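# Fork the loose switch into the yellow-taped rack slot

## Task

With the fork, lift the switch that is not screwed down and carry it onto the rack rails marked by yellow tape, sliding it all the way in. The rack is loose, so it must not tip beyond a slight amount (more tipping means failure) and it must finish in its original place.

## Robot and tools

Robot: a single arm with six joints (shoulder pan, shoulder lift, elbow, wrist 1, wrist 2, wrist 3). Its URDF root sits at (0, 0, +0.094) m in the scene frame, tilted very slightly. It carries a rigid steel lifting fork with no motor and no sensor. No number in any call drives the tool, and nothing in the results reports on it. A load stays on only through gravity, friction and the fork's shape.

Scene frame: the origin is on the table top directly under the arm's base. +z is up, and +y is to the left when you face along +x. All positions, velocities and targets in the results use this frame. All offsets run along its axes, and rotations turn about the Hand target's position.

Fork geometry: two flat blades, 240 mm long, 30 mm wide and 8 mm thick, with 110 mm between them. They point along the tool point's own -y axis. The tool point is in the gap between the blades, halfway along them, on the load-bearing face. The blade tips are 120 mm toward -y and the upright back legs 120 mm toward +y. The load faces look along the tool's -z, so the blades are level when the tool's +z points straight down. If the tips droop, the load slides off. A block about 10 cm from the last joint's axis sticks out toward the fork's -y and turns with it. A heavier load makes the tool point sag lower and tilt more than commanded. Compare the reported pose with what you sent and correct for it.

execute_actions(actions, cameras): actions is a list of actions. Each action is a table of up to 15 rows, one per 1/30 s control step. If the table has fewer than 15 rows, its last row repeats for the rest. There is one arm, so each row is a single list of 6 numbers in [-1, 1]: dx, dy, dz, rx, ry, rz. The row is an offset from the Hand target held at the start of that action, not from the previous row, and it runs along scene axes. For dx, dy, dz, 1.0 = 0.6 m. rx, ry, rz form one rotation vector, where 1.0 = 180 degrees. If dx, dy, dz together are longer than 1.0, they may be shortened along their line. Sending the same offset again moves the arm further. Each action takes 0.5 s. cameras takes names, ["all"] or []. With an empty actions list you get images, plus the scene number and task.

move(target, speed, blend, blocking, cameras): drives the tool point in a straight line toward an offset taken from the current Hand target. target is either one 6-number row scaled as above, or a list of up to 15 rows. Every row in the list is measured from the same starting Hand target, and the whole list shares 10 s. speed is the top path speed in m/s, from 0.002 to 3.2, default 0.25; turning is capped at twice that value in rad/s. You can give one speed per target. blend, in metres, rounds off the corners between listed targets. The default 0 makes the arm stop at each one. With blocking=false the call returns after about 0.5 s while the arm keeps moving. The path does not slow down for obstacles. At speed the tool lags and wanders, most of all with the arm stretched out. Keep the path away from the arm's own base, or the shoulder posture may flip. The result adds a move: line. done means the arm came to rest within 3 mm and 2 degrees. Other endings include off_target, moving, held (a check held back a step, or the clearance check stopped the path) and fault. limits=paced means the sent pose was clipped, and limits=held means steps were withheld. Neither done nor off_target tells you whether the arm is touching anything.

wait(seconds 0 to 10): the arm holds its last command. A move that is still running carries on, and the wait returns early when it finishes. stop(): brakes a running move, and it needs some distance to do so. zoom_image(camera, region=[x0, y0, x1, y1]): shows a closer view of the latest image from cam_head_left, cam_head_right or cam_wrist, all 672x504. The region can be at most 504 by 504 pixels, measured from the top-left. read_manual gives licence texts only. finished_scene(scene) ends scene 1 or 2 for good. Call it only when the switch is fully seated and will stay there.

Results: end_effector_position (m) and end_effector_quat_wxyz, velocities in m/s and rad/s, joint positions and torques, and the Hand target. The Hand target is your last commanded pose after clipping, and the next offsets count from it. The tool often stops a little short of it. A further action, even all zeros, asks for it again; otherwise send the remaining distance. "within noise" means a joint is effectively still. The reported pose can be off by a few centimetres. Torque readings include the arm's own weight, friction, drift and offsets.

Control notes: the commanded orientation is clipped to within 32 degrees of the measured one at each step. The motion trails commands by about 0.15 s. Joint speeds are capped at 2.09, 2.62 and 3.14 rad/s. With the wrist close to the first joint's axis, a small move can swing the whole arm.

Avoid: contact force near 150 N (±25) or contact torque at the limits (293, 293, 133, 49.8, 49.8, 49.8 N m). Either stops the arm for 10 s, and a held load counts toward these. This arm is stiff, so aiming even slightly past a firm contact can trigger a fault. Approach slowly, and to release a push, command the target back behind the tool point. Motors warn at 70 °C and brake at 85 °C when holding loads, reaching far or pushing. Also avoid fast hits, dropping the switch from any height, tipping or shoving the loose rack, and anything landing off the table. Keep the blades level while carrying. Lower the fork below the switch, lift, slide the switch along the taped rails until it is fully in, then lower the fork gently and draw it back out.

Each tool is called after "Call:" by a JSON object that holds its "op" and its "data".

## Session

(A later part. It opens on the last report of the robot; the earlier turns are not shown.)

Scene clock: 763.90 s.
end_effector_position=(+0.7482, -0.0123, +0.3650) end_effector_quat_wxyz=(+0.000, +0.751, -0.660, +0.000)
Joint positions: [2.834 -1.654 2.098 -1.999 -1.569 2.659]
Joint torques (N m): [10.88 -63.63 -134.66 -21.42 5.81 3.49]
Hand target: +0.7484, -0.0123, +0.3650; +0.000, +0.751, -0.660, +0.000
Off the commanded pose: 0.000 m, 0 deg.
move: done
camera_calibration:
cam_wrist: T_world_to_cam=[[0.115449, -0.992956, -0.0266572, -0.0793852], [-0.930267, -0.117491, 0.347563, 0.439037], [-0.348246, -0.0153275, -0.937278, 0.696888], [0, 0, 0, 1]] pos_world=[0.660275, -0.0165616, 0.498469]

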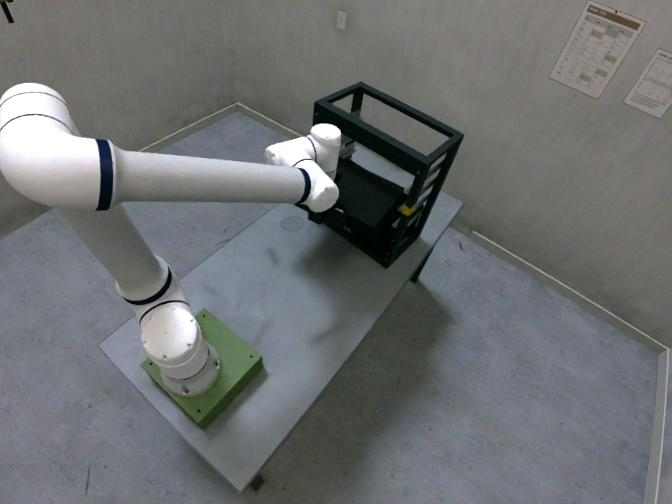

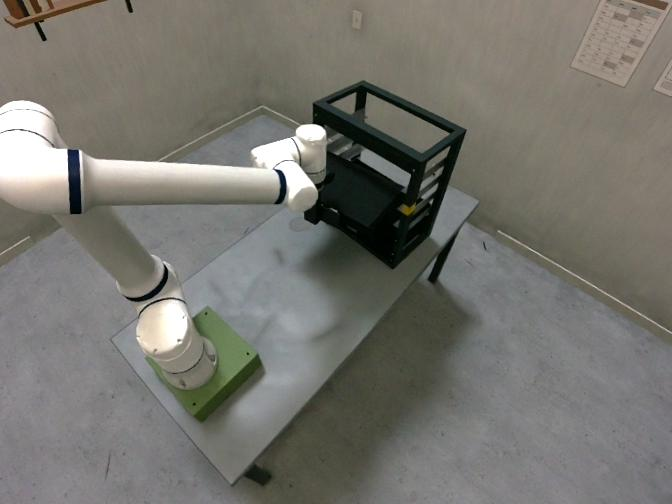

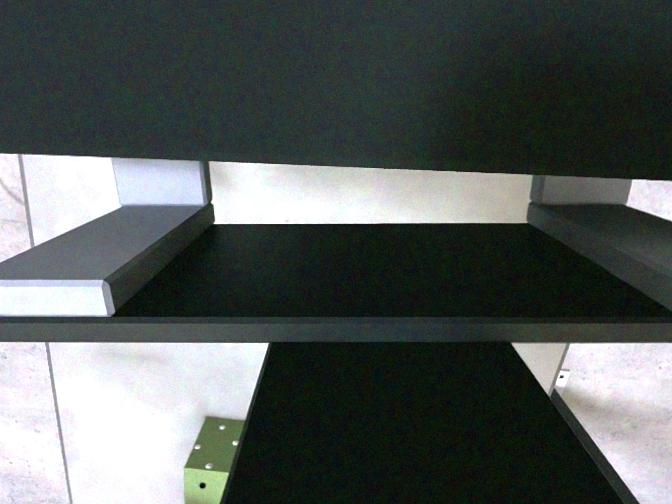

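Call:
{"op": "move", "data": {"target": [[-0.1495, 0.012, 0.0133, 0, 0, 0], [-0.0757, -0.0182, 0.015, 0, 0, -0.0513]], "speed": [0.08, 0.06], "cameras": ["all"]}}

Call:
{"op": "zoom_image", "data": {"camera": "cam_head_right", "region": [370, 170, 430, 230]}}

Call:
{"op": "zoom_image", "data": {"camera": "cam_head_left", "region": [370, 170, 430, 230]}}

Call:
{"op": "zoom_image", "data": {"camera": "cam_head_right", "region": [290, 120, 350, 180]}}

Call:
{"op": "zoom_image", "data": {"camera": "cam_head_left", "region": [290, 120, 350, 180]}}

Scene clock: 862.73 s.
end_effector_position=(+0.7029, -0.0232, +0.3740) end_effector_quat_wxyz=(+0.000, +0.696, -0.718, +0.000)
Joint positions: [2.827 -1.747 2.158 -1.966 -1.569 2.813]
Joint torques (N m): [10.19 -53.27 -135.03 -20.92 1.89 3.44]
Hand target: +0.7030, -0.0233, +0.3740; +0.000, +0.696, -0.718, +0.000
Off the commanded pose: 0.000 m, 0 deg.
move: done
camera_calibration:
cam_wrist: T_world_to_cam=[[-0.0450912, -0.998626, -0.0266842, 0.0280454], [-0.937077, 0.033025, 0.347557, 0.400799], [-0.346199, 0.0406769, -0.937279, 0.689251], [0, 0, 0, 1]] pos_world=[0.615462, -0.0132661, 0.507469]

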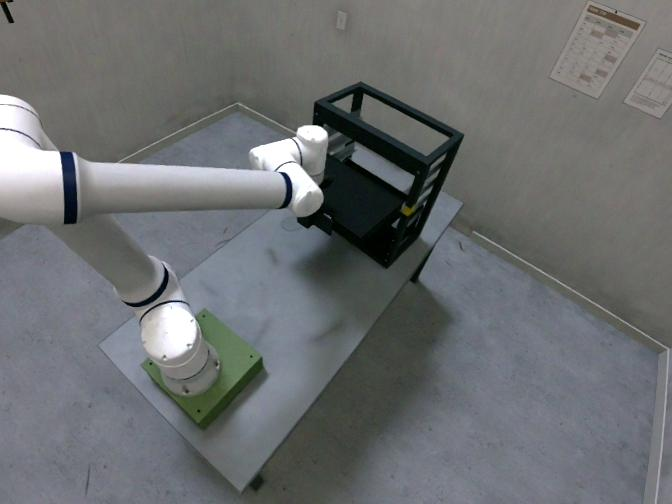

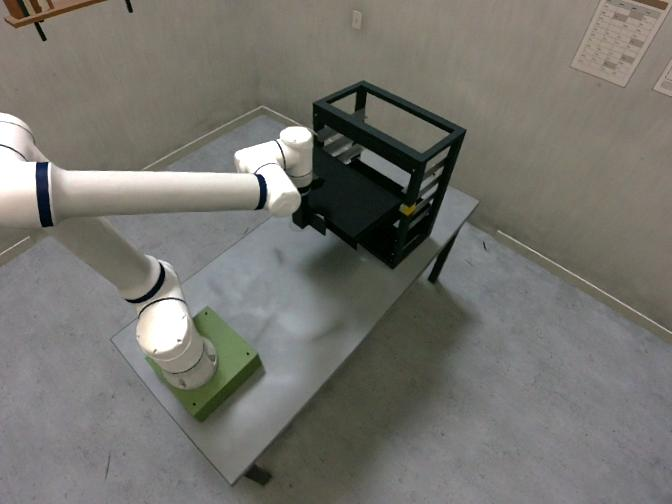

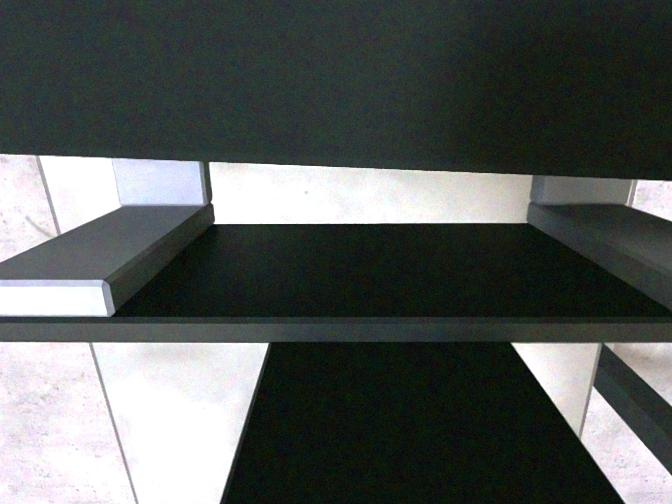

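Scaled by 8.400.

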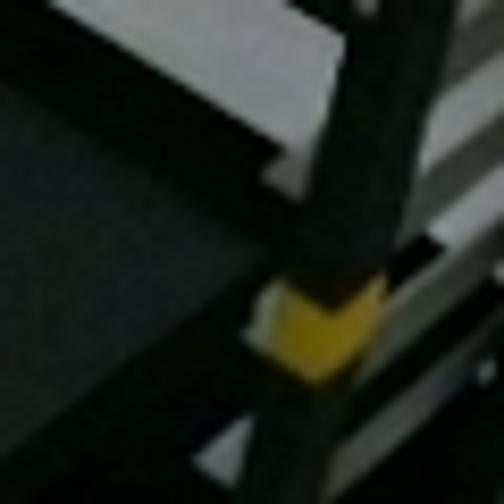

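Scaled by 8.400.

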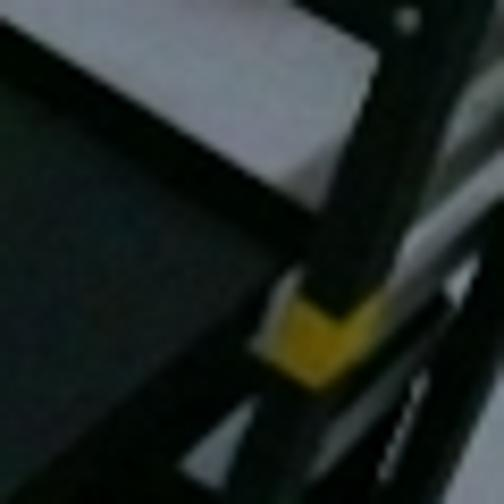

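Scaled by 8.400.

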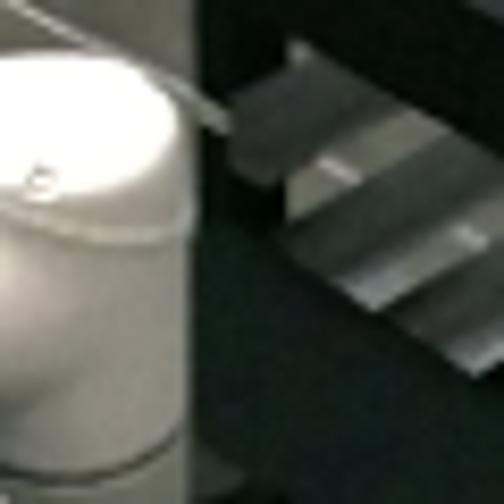

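Scaled by 8.400.

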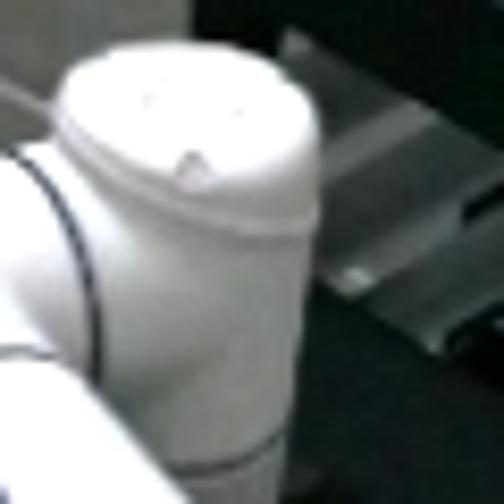

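Call:
{"op": "move", "data": {"target": [[0.0005, 0.0062, 0, 0, 0, 0], [0.067, 0.0011, 0, 0, 0, 0]], "speed": [0.05, 0.05], "cameras": ["all"]}}

Call:
{"op": "zoom_image", "data": {"camera": "cam_wrist", "region": [0, 130, 120, 190]}}

Call:
{"op": "zoom_image", "data": {"camera": "cam_wrist", "region": [552, 150, 672, 210]}}

Call:
{"op": "zoom_image", "data": {"camera": "cam_head_right", "region": [370, 160, 430, 220]}}

Scene clock: 881.77 s.
end_effector_position=(+0.7430, -0.0226, +0.3740) end_effector_quat_wxyz=(+0.000, +0.696, -0.718, +0.000)
Joint positions: [2.853 -1.673 2.097 -1.979 -1.569 2.839]
Joint torques (N m): [11.15 -58.47 -134.12 -20.88 3.65 3.38]
Hand target: +0.7432, -0.0226, +0.3740; +0.000, +0.696, -0.718, +0.000
Off the commanded pose: 0.000 m, 0 deg.
move: done
camera_calibration:
cam_wrist: T_world_to_cam=[[-0.0454067, -0.998612, -0.0266771, 0.0306558], [-0.937064, 0.0333232, 0.347565, 0.438346], [-0.346193, 0.0407799, -0.937276, 0.703106], [0, 0, 0, 1]] pos_world=[0.655561, -0.0126664, 0.507469]

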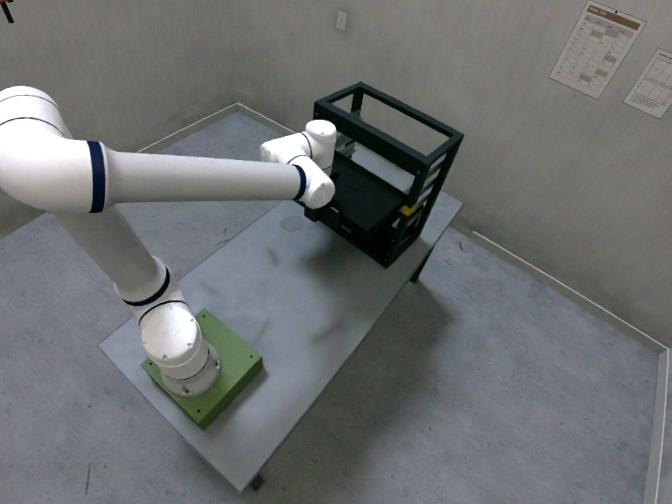

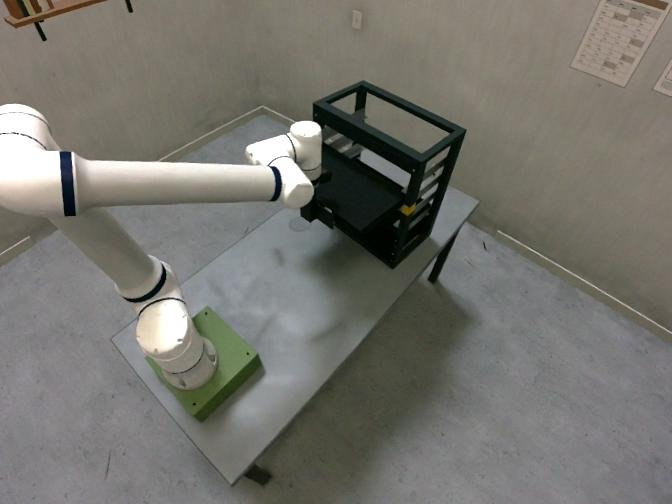

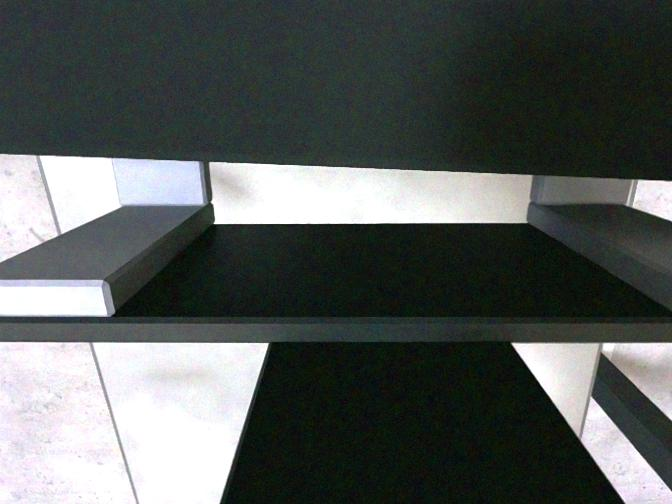

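Scaled by 4.200.

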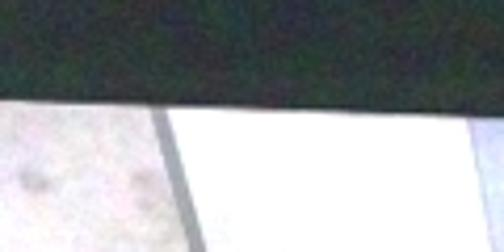

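Scaled by 4.200.

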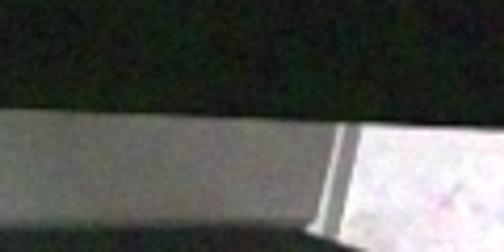

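Scaled by 8.400.

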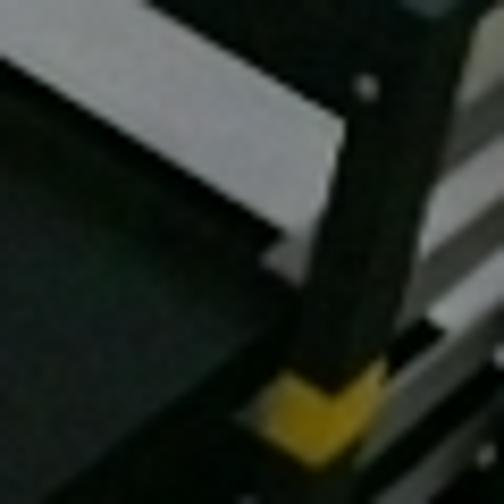

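Call:
{"op": "move", "data": {"target": [0.0498, -0.0038, 0, 0, 0, 0], "speed": 0.05, "cameras": ["cam_wrist", "cam_head_right"]}}

Call:
{"op": "zoom_image", "data": {"camera": "cam_wrist", "region": [0, 130, 120, 190]}}

Call:
{"op": "zoom_image", "data": {"camera": "cam_wrist", "region": [552, 150, 672, 210]}}

Scene clock: 886.33 s.
end_effector_position=(+0.7729, -0.0248, +0.3740) end_effector_quat_wxyz=(+0.000, +0.696, -0.718, +0.000)
Joint positions: [2.865 -1.62 2.05 -1.985 -1.569 2.851]
Joint torques (N m): [11.02 -68.08 -135 -20.97 3.8 3.33]
Hand target: +0.7731, -0.0249, +0.3740; +0.000, +0.696, -0.718, +0.000
Off the commanded pose: 0.000 m, 0 deg.
move: done
camera_calibration:
cam_wrist: T_world_to_cam=[[-0.0454067, -0.998612, -0.0266771, 0.0298165], [-0.937064, 0.0333232, 0.347565, 0.466438], [-0.346193, 0.0407799, -0.937276, 0.713547], [0, 0, 0, 1]] pos_world=[0.685461, -0.0148664, 0.507469]
Images, in order (width x height): cam_head_right 672x504, cam_wrist 672x504.

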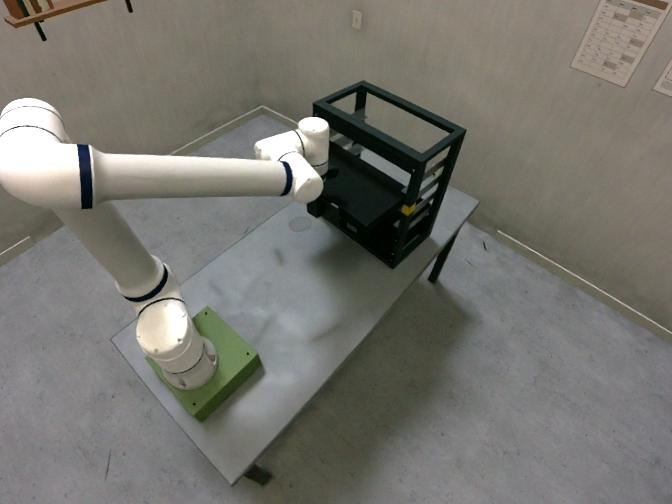

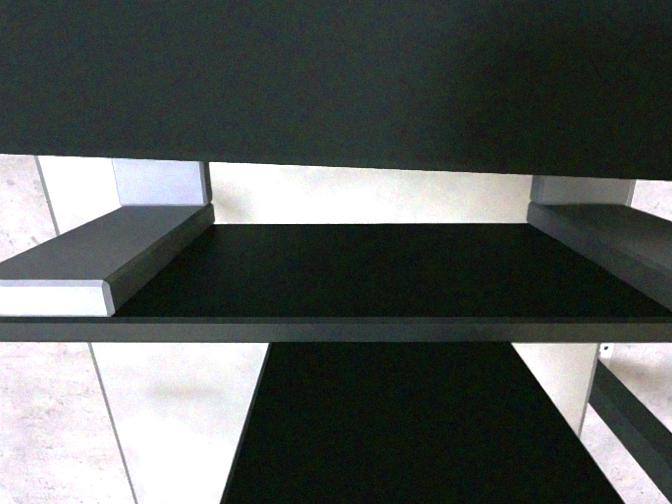

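Scaled by 4.200.

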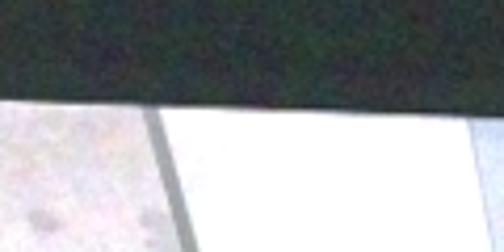

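Scaled by 4.200.

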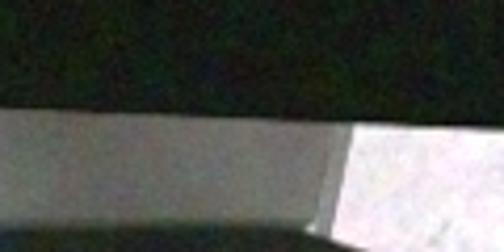

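Call:
{"op": "move", "data": {"target": [0.0831, -0.0064, 0, 0, 0, 0], "speed": 0.06, "cameras": ["cam_wrist", "cam_head_right", "cam_head_left"]}}

Call:
{"op": "zoom_image", "data": {"camera": "cam_wrist", "region": [0, 130, 120, 190]}}

Call:
{"op": "zoom_image", "data": {"camera": "cam_wrist", "region": [552, 150, 672, 210]}}

Call:
{"op": "zoom_image", "data": {"camera": "cam_head_right", "region": [300, 100, 450, 270]}}

Scene clock: 894.73 s.
end_effector_position=(+0.8227, -0.0287, +0.3740) end_effector_quat_wxyz=(+0.000, +0.696, -0.718, +0.000)
Joint positions: [2.884 -1.535 1.966 -1.987 -1.568 2.87]
Joint torques (N m): [12.66 -77.82 -134.74 -16.39 2.85 2.85]
Hand target: +0.8229, -0.0287, +0.3740; +0.000, +0.696, -0.718, +0.000
Off the commanded pose: 0.000 m, 0 deg.
move: done
camera_calibration:
cam_wrist: T_world_to_cam=[[-0.0454067, -0.998612, -0.0266771, 0.0281832], [-0.937064, 0.0333232, 0.347565, 0.513233], [-0.346193, 0.0407799, -0.937276, 0.730946], [0, 0, 0, 1]] pos_world=[0.735261, -0.0187664, 0.507469]

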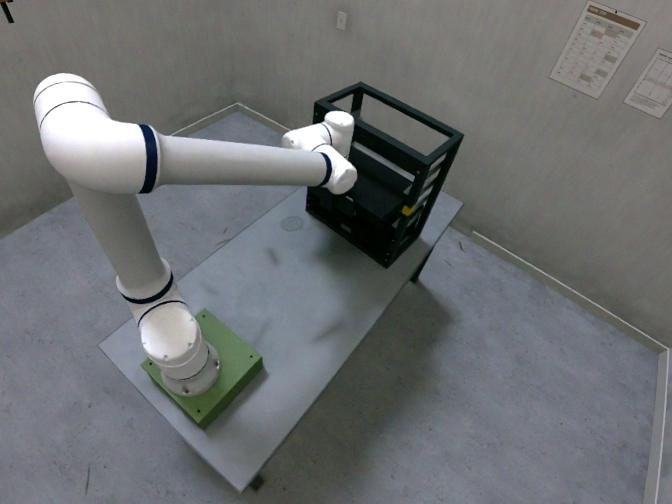

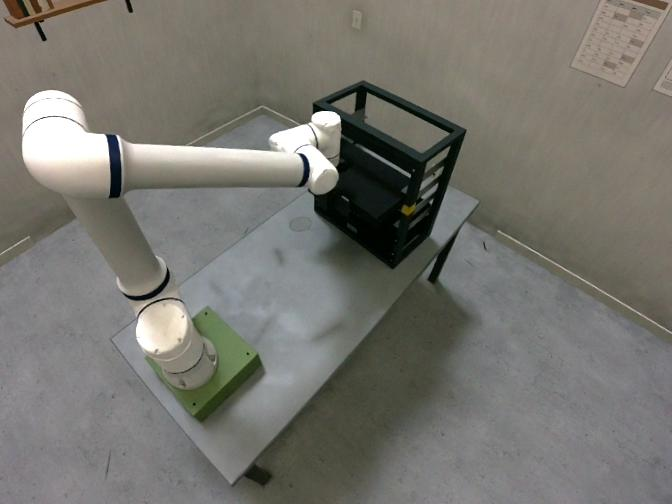

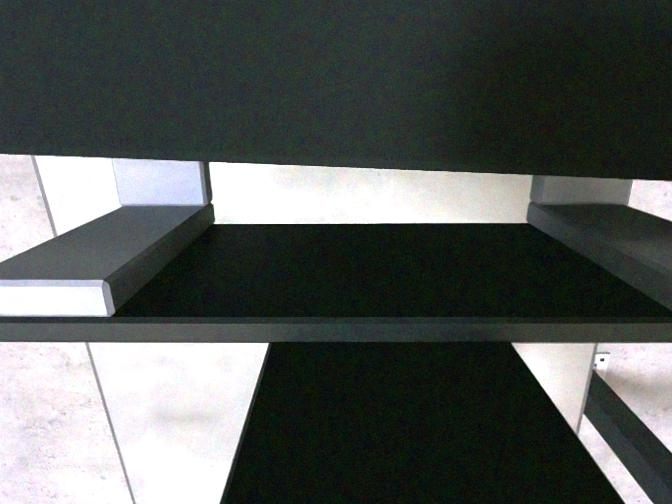

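Scaled by 4.200.

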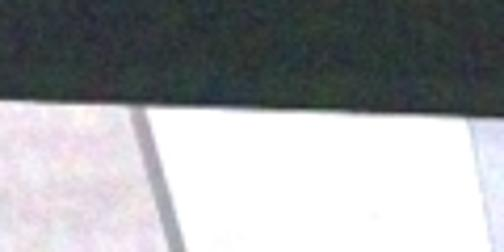

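Scaled by 4.200.

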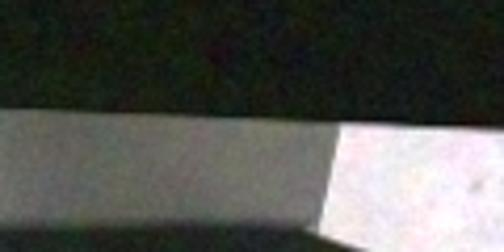

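Scaled by 2.965.

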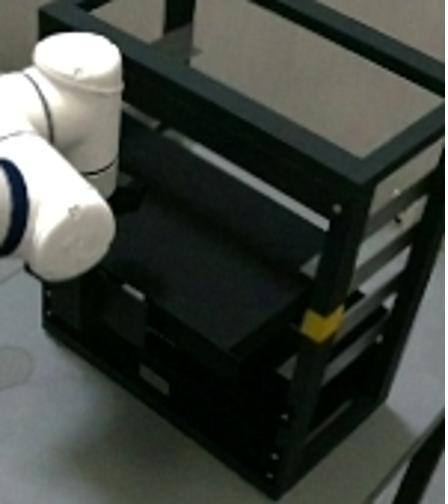

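Call:
{"op": "move", "data": {"target": [0.0831, -0.0064, 0, 0, 0, 0], "speed": 0.06, "cameras": ["cam_wrist", "cam_head_right", "cam_head_left"]}}

Call:
{"op": "zoom_image", "data": {"camera": "cam_wrist", "region": [0, 130, 120, 190]}}

Call:
{"op": "zoom_image", "data": {"camera": "cam_wrist", "region": [552, 150, 672, 210]}}

Call:
{"op": "zoom_image", "data": {"camera": "cam_head_right", "region": [300, 100, 450, 270]}}

Call:
{"op": "zoom_image", "data": {"camera": "cam_head_left", "region": [300, 100, 450, 270]}}

Scene clock: 901.40 s.
end_effector_position=(+0.8726, -0.0325, +0.3740) end_effector_quat_wxyz=(+0.000, +0.696, -0.718, +0.000)
Joint positions: [2.9 -1.453 1.878 -1.981 -1.568 2.886]
Joint torques (N m): [13.07 -92.07 -134.8 -16.56 4.29 3.14]
Hand target: +0.8728, -0.0326, +0.3740; +0.000, +0.696, -0.718, +0.000
Off the commanded pose: 0.000 m, 0 deg.
move: done
camera_calibration:
cam_wrist: T_world_to_cam=[[-0.0454067, -0.998612, -0.0266771, 0.0266543], [-0.937064, 0.0333232, 0.347565, 0.56012], [-0.346193, 0.0407799, -0.937276, 0.748376], [0, 0, 0, 1]] pos_world=[0.785161, -0.0225664, 0.507469]

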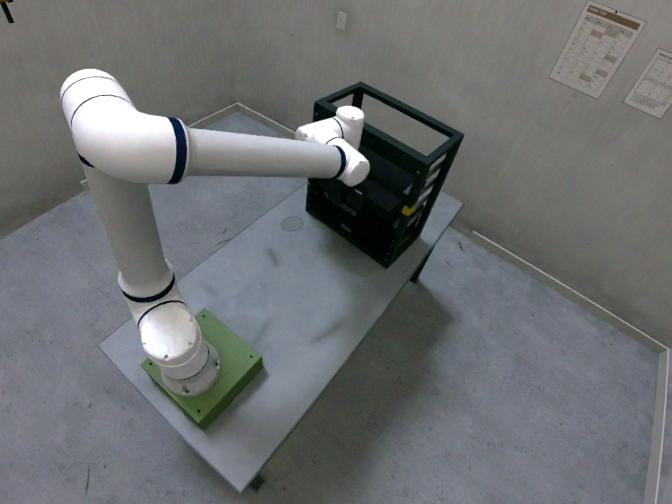

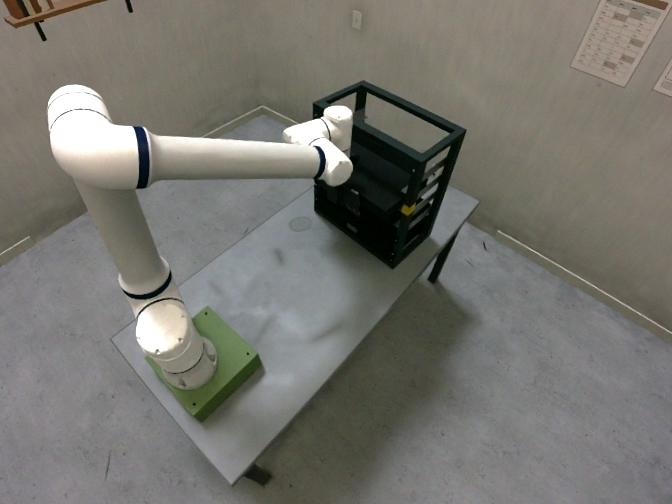

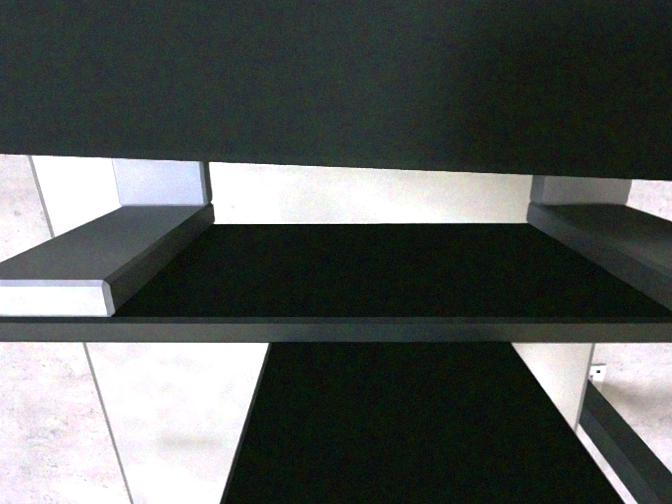

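Scaled by 4.200.

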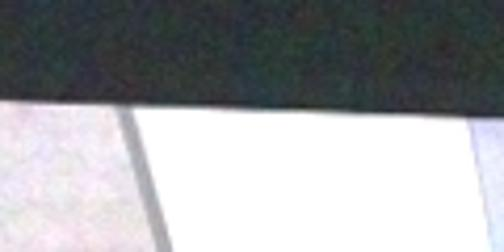

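Scaled by 4.200.

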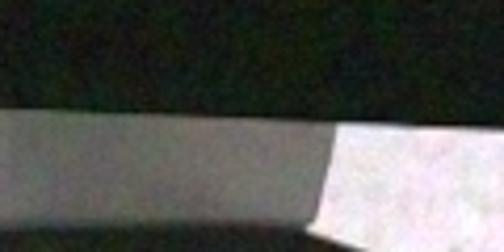

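Scaled by 2.965.

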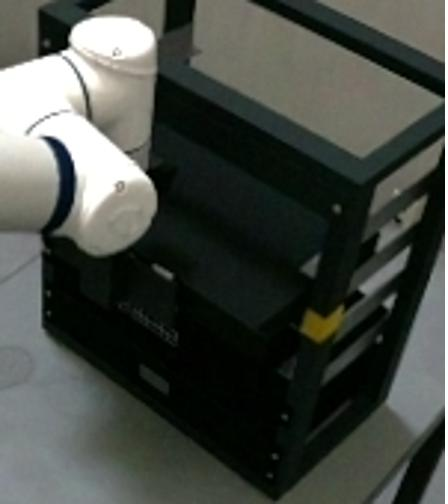

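Scaled by 2.965.

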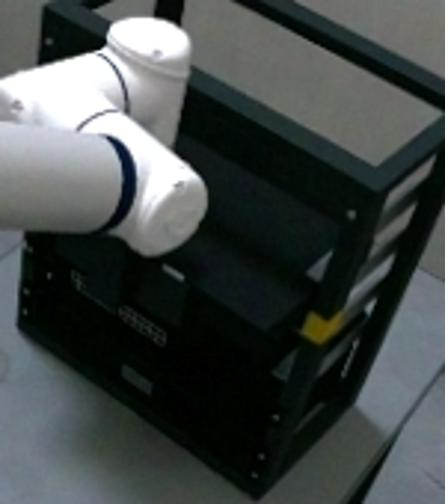

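Call:
{"op": "move", "data": {"target": [0.0748, -0.0057, 0, 0, 0, 0], "speed": 0.05, "cameras": ["cam_wrist", "cam_head_right", "cam_head_left"]}}

Call:
{"op": "zoom_image", "data": {"camera": "cam_wrist", "region": [0, 130, 120, 190]}}

Call:
{"op": "zoom_image", "data": {"camera": "cam_wrist", "region": [552, 150, 672, 210]}}

Call:
{"op": "zoom_image", "data": {"camera": "cam_head_right", "region": [300, 100, 450, 270]}}

Scene clock: 911.83 s.
end_effector_position=(+0.9175, -0.0359, +0.3740) end_effector_quat_wxyz=(+0.000, +0.696, -0.718, +0.000)
Joint positions: [2.912 -1.382 1.795 -1.969 -1.568 2.898]
Joint torques (N m): [11.34 -99.49 -136.11 -16.33 3.16 3.41]
Hand target: +0.9177, -0.0360, +0.3740; +0.000, +0.696, -0.718, +0.000
Off the commanded pose: 0.000 m, 0 deg.
move: done
camera_calibration:
cam_wrist: T_world_to_cam=[[-0.0454067, -0.998612, -0.0266771, 0.0252978], [-0.937064, 0.0333232, 0.347565, 0.602307], [-0.346193, 0.0407799, -0.937276, 0.764059], [0, 0, 0, 1]] pos_world=[0.830061, -0.0259664, 0.507469]

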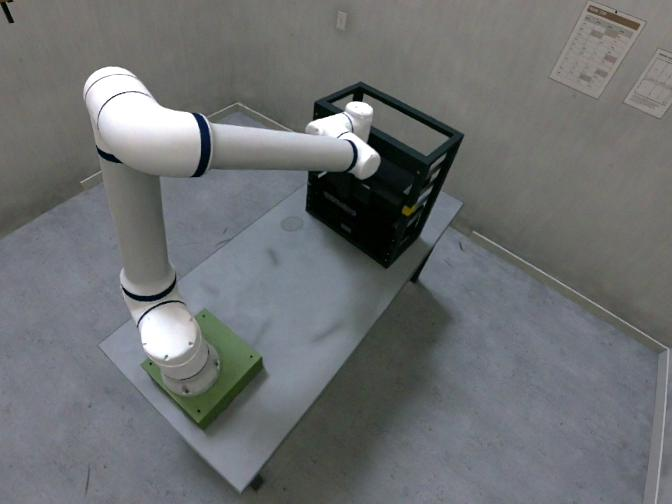

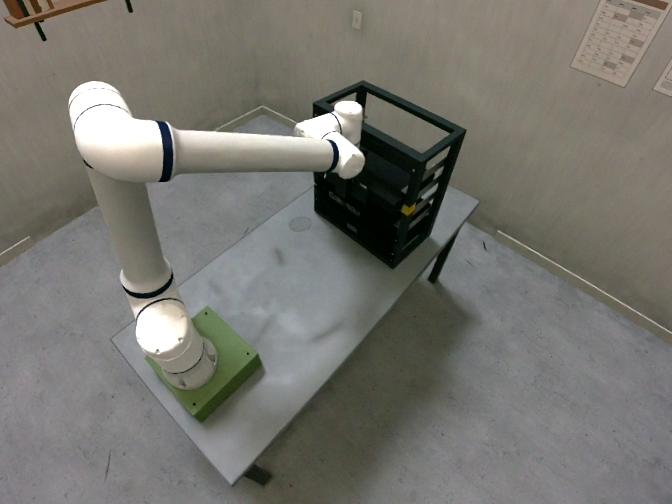

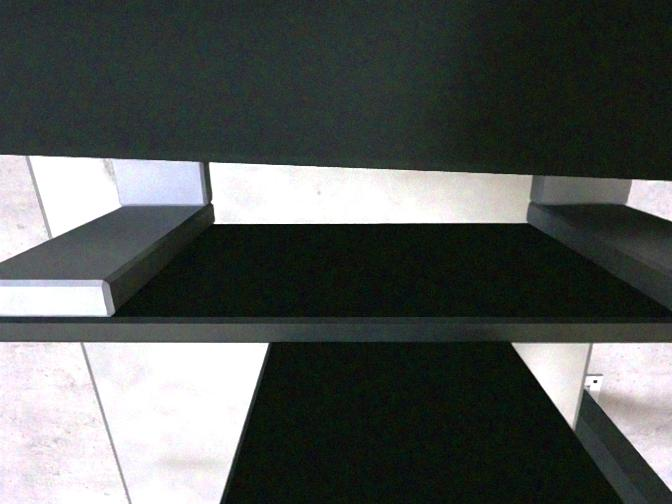

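Scaled by 4.200.

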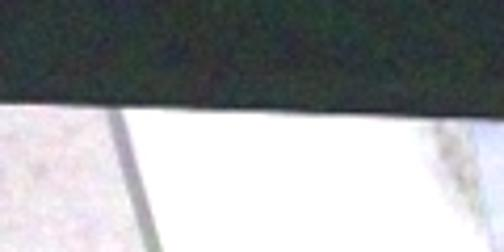

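Scaled by 4.200.

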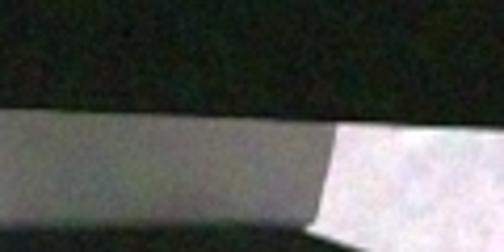

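Scaled by 2.965.

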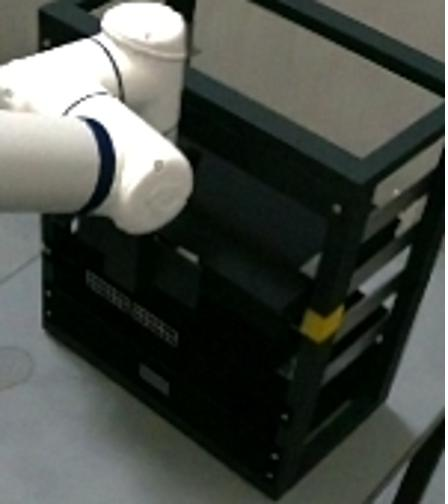

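Call:
{"op": "move", "data": {"target": [0, 0, -0.03, 0, 0, 0], "speed": 0.04}}

Call:
{"op": "move", "data": {"target": [0, 0, -0.005, 0, 0, 0], "speed": 0.02}}

Call:
{"op": "move", "data": {"target": [0, 0, -0.005, 0, 0, 0], "speed": 0.02}}

Scene clock: 916.40 s.
end_effector_position=(+0.9177, -0.0360, +0.3563) end_effector_quat_wxyz=(+0.000, +0.696, -0.718, +0.000)
Joint positions: [2.913 -1.369 1.814 -2 -1.568 2.898]
Joint torques (N m): [11.67 -98.98 -109 -21.37 1.71 2.69]
Hand target: +0.9177, -0.0360, +0.3560; +0.000, +0.696, -0.718, +0.000
Off the commanded pose: 0.000 m, 0 deg.
move: done

Scene clock: 917.10 s.
end_effector_position=(+0.9177, -0.0360, +0.3532) end_effector_quat_wxyz=(+0.000, +0.696, -0.718, +0.000)
Joint positions: [2.913 -1.367 1.817 -2.006 -1.568 2.898]
Joint torques (N m): [12.03 -99.57 -107.65 -21.16 1.73 2.93]
Hand target: +0.9177, -0.0360, +0.3530; +0.000, +0.696, -0.718, +0.000
Off the commanded pose: 0.000 m, 0 deg.
move: done

Scene clock: 917.80 s.
end_effector_position=(+0.9177, -0.0360, +0.3503) end_effector_quat_wxyz=(+0.000, +0.696, -0.718, +0.000)
Joint positions: [2.913 -1.365 1.821 -2.011 -1.568 2.898]
Joint torques (N m): [10.49 -80.45 -84.76 -12.44 0.1 2.79]
Hand target: +0.9177, -0.0360, +0.3500; +0.000, +0.696, -0.718, +0.000
Off the commanded pose: 0.000 m, 0 deg.
move: done

Call:
{"op": "move", "data": {"target": [0, 0, -0.005, 0, 0, 0], "speed": 0.02}}

Call:
{"op": "move", "data": {"target": [0, 0, -0.01, 0, 0, 0], "speed": 0.03, "cameras": ["cam_wrist"]}}

Scene clock: 922.93 s.
end_effector_position=(+0.9177, -0.0360, +0.3472) end_effector_quat_wxyz=(+0.000, +0.696, -0.718, +0.000)
Joint positions: [2.913 -1.363 1.824 -2.016 -1.568 2.898]
Joint torques (N m): [5.32 -66.36 -69.37 -10.17 -1.36 2.94]
Hand target: +0.9177, -0.0360, +0.3470; +0.000, +0.696, -0.718, +0.000
Off the commanded pose: 0.000 m, 0 deg.
move: done

Scene clock: 923.67 s.
end_effector_position=(+0.9177, -0.0360, +0.3413) end_effector_quat_wxyz=(+0.000, +0.696, -0.718, +0.000)
Joint positions: [2.913 -1.358 1.83 -2.027 -1.568 2.898]
Joint torques (N m): [8.54 -65.38 -68.85 -10.21 -1.49 3.28]
Hand target: +0.9177, -0.0360, +0.3410; +0.000, +0.696, -0.718, +0.000
Off the commanded pose: 0.000 m, 0 deg.
move: done
camera_calibration:
cam_wrist: T_world_to_cam=[[-0.0453731, -0.998616, -0.0265831, 0.0242595], [-0.937065, 0.0333244, 0.347561, 0.6139], [-0.346195, 0.04068, -0.93728, 0.73339], [0, 0, 0, 1]] pos_world=[0.830261, -0.0260662, 0.474669]
Images, in order (width x height): cam_wrist 672x504.

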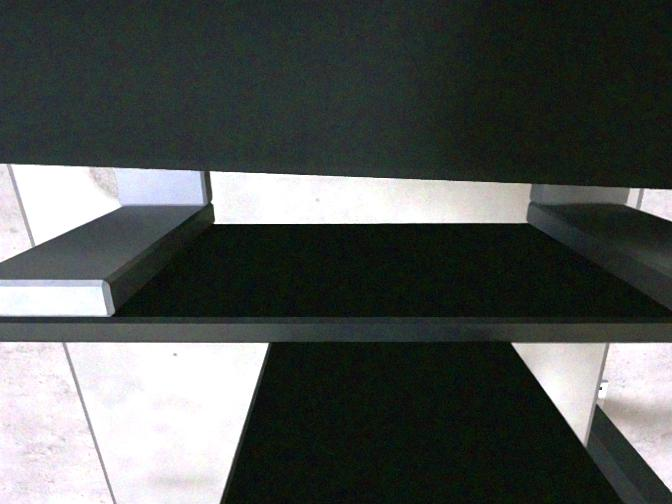

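Call:
{"op": "move", "data": {"target": [[-0.4238, 0.0326, 0, 0, 0, 0], [-0.4155, 0.0605, 0.06, 0, 0, -0.0143]], "speed": [0.15, 0.1], "cameras": ["all"]}}

Call:
{"op": "zoom_image", "data": {"camera": "cam_head_right", "region": [290, 100, 430, 270]}}

Call:
{"op": "zoom_image", "data": {"camera": "cam_head_left", "region": [290, 100, 430, 270]}}

Scene clock: 940.17 s.
end_effector_position=(+0.6684, +0.0003, +0.3769) end_effector_quat_wxyz=(+0.000, +0.679, -0.734, +0.000)
Joint positions: [2.86 -1.817 2.204 -1.942 -1.569 2.89]
Joint torques (N m): [9.8 -47.87 -95.89 -5.24 -1.74 3.56]
Hand target: +0.6684, +0.0003, +0.3770; +0.000, +0.679, -0.734, +0.000
Off the commanded pose: 0.000 m, 0 deg.
move: done
camera_calibration:
cam_wrist: T_world_to_cam=[[-0.0899713, -0.995587, -0.0266596, 0.0799459], [-0.934632, 0.0751552, 0.347585, 0.364977], [-0.344048, 0.0561895, -0.937269, 0.677605], [0, 0, 0, 1]] pos_world=[0.581441, 0.0140889, 0.510369]

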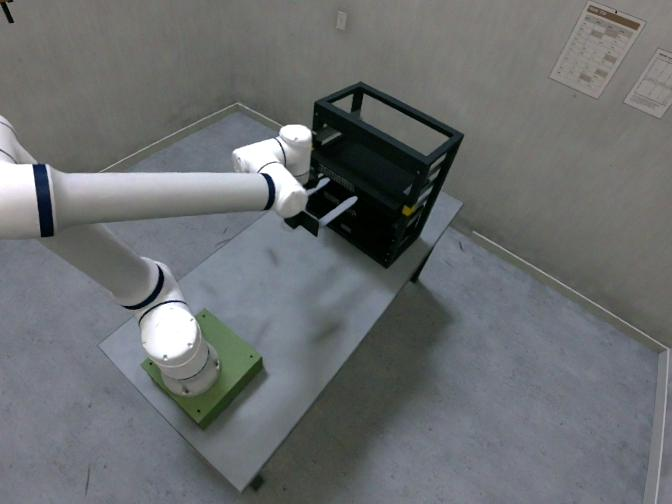

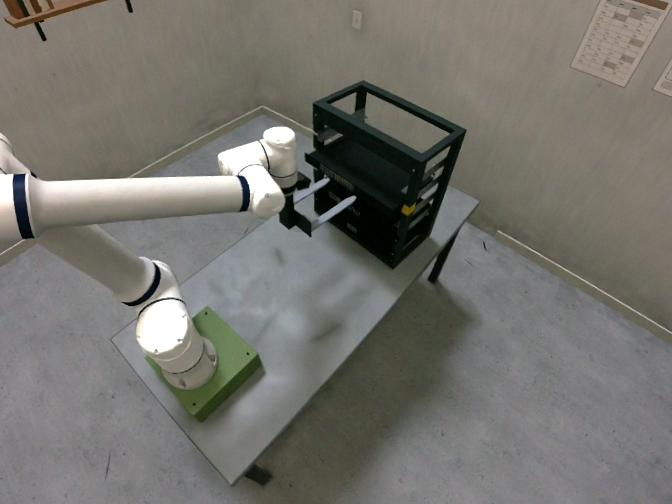

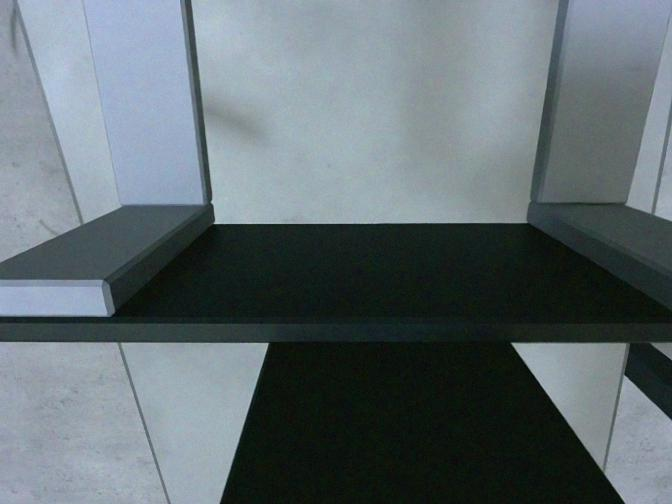

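Scaled by 2.965.

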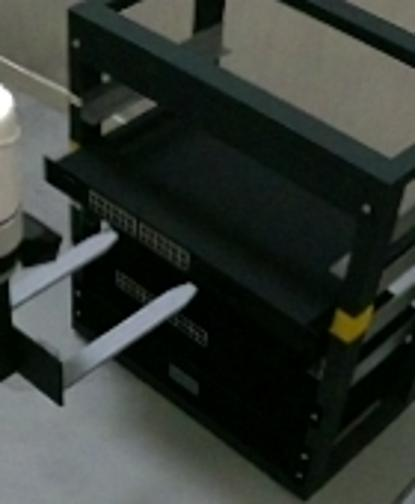

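Scaled by 2.965.

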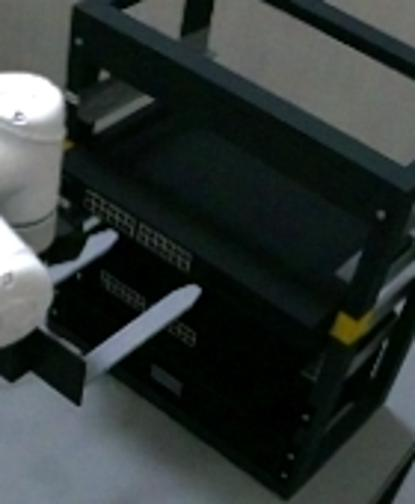

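Call:
{"op": "move", "data": {"target": [[0.0322, -0.0158, 0, 0, 0, 0], [0.1153, -0.0223, 0, 0, 0, 0]], "speed": [0.1, 0.04], "blend": [0.005, 0], "cameras": ["cam_head_left", "cam_head_right"]}}

Call:
{"op": "zoom_image", "data": {"camera": "cam_head_right", "region": [290, 100, 430, 270]}}

Call:
{"op": "zoom_image", "data": {"camera": "cam_head_left", "region": [290, 100, 430, 270]}}

Scene clock: 973.50 s.
end_effector_position=(+0.7374, -0.0130, +0.3771) end_effector_quat_wxyz=(+0.000, +0.679, -0.734, +0.000)
Joint positions: [2.877 -1.686 2.102 -1.971 -1.569 2.908]
Joint torques (N m): [9.21 -32.49 -109.33 -16.16 2.7 3.39]
Hand target: +0.7376, -0.0131, +0.3770; +0.000, +0.679, -0.734, +0.000
Off the commanded pose: 0.000 m, 0 deg.
move: done
Images, in order (width x height): cam_head_left 672x504, cam_head_right 672x504.

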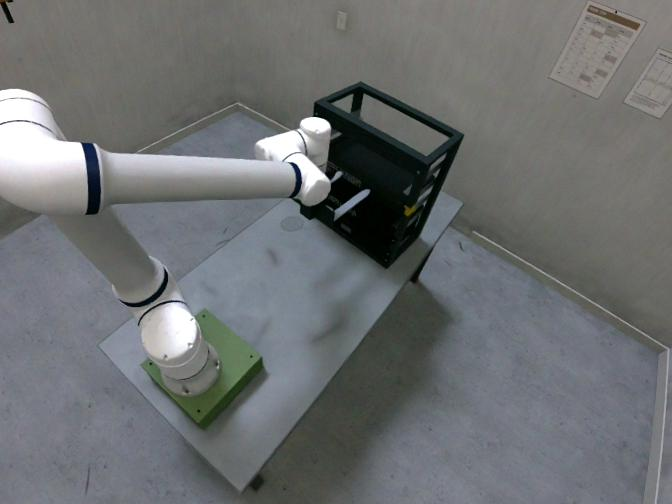

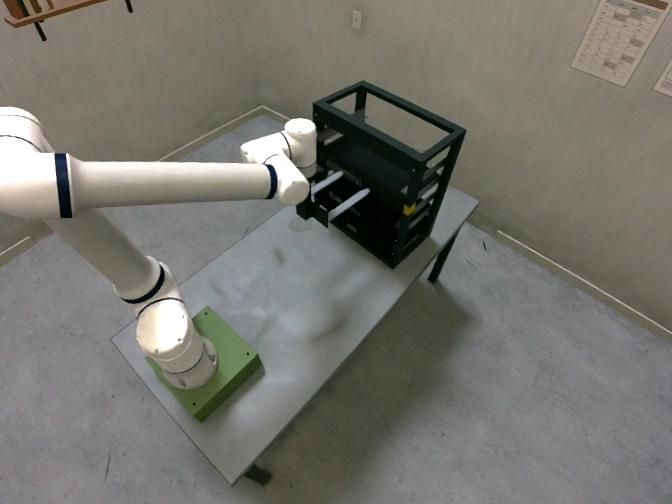

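Scaled by 2.965.

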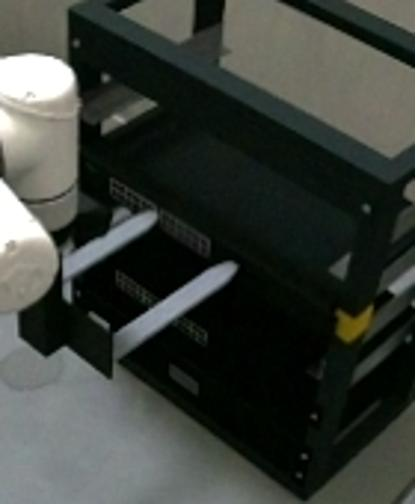

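Scaled by 2.965.

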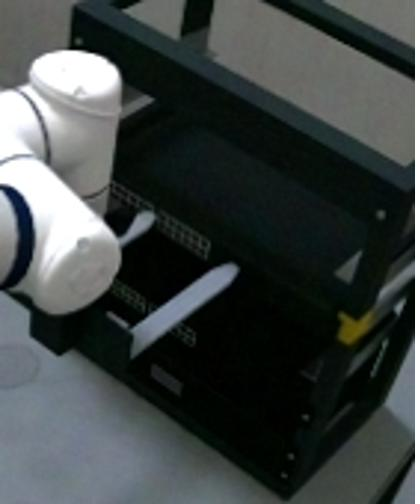

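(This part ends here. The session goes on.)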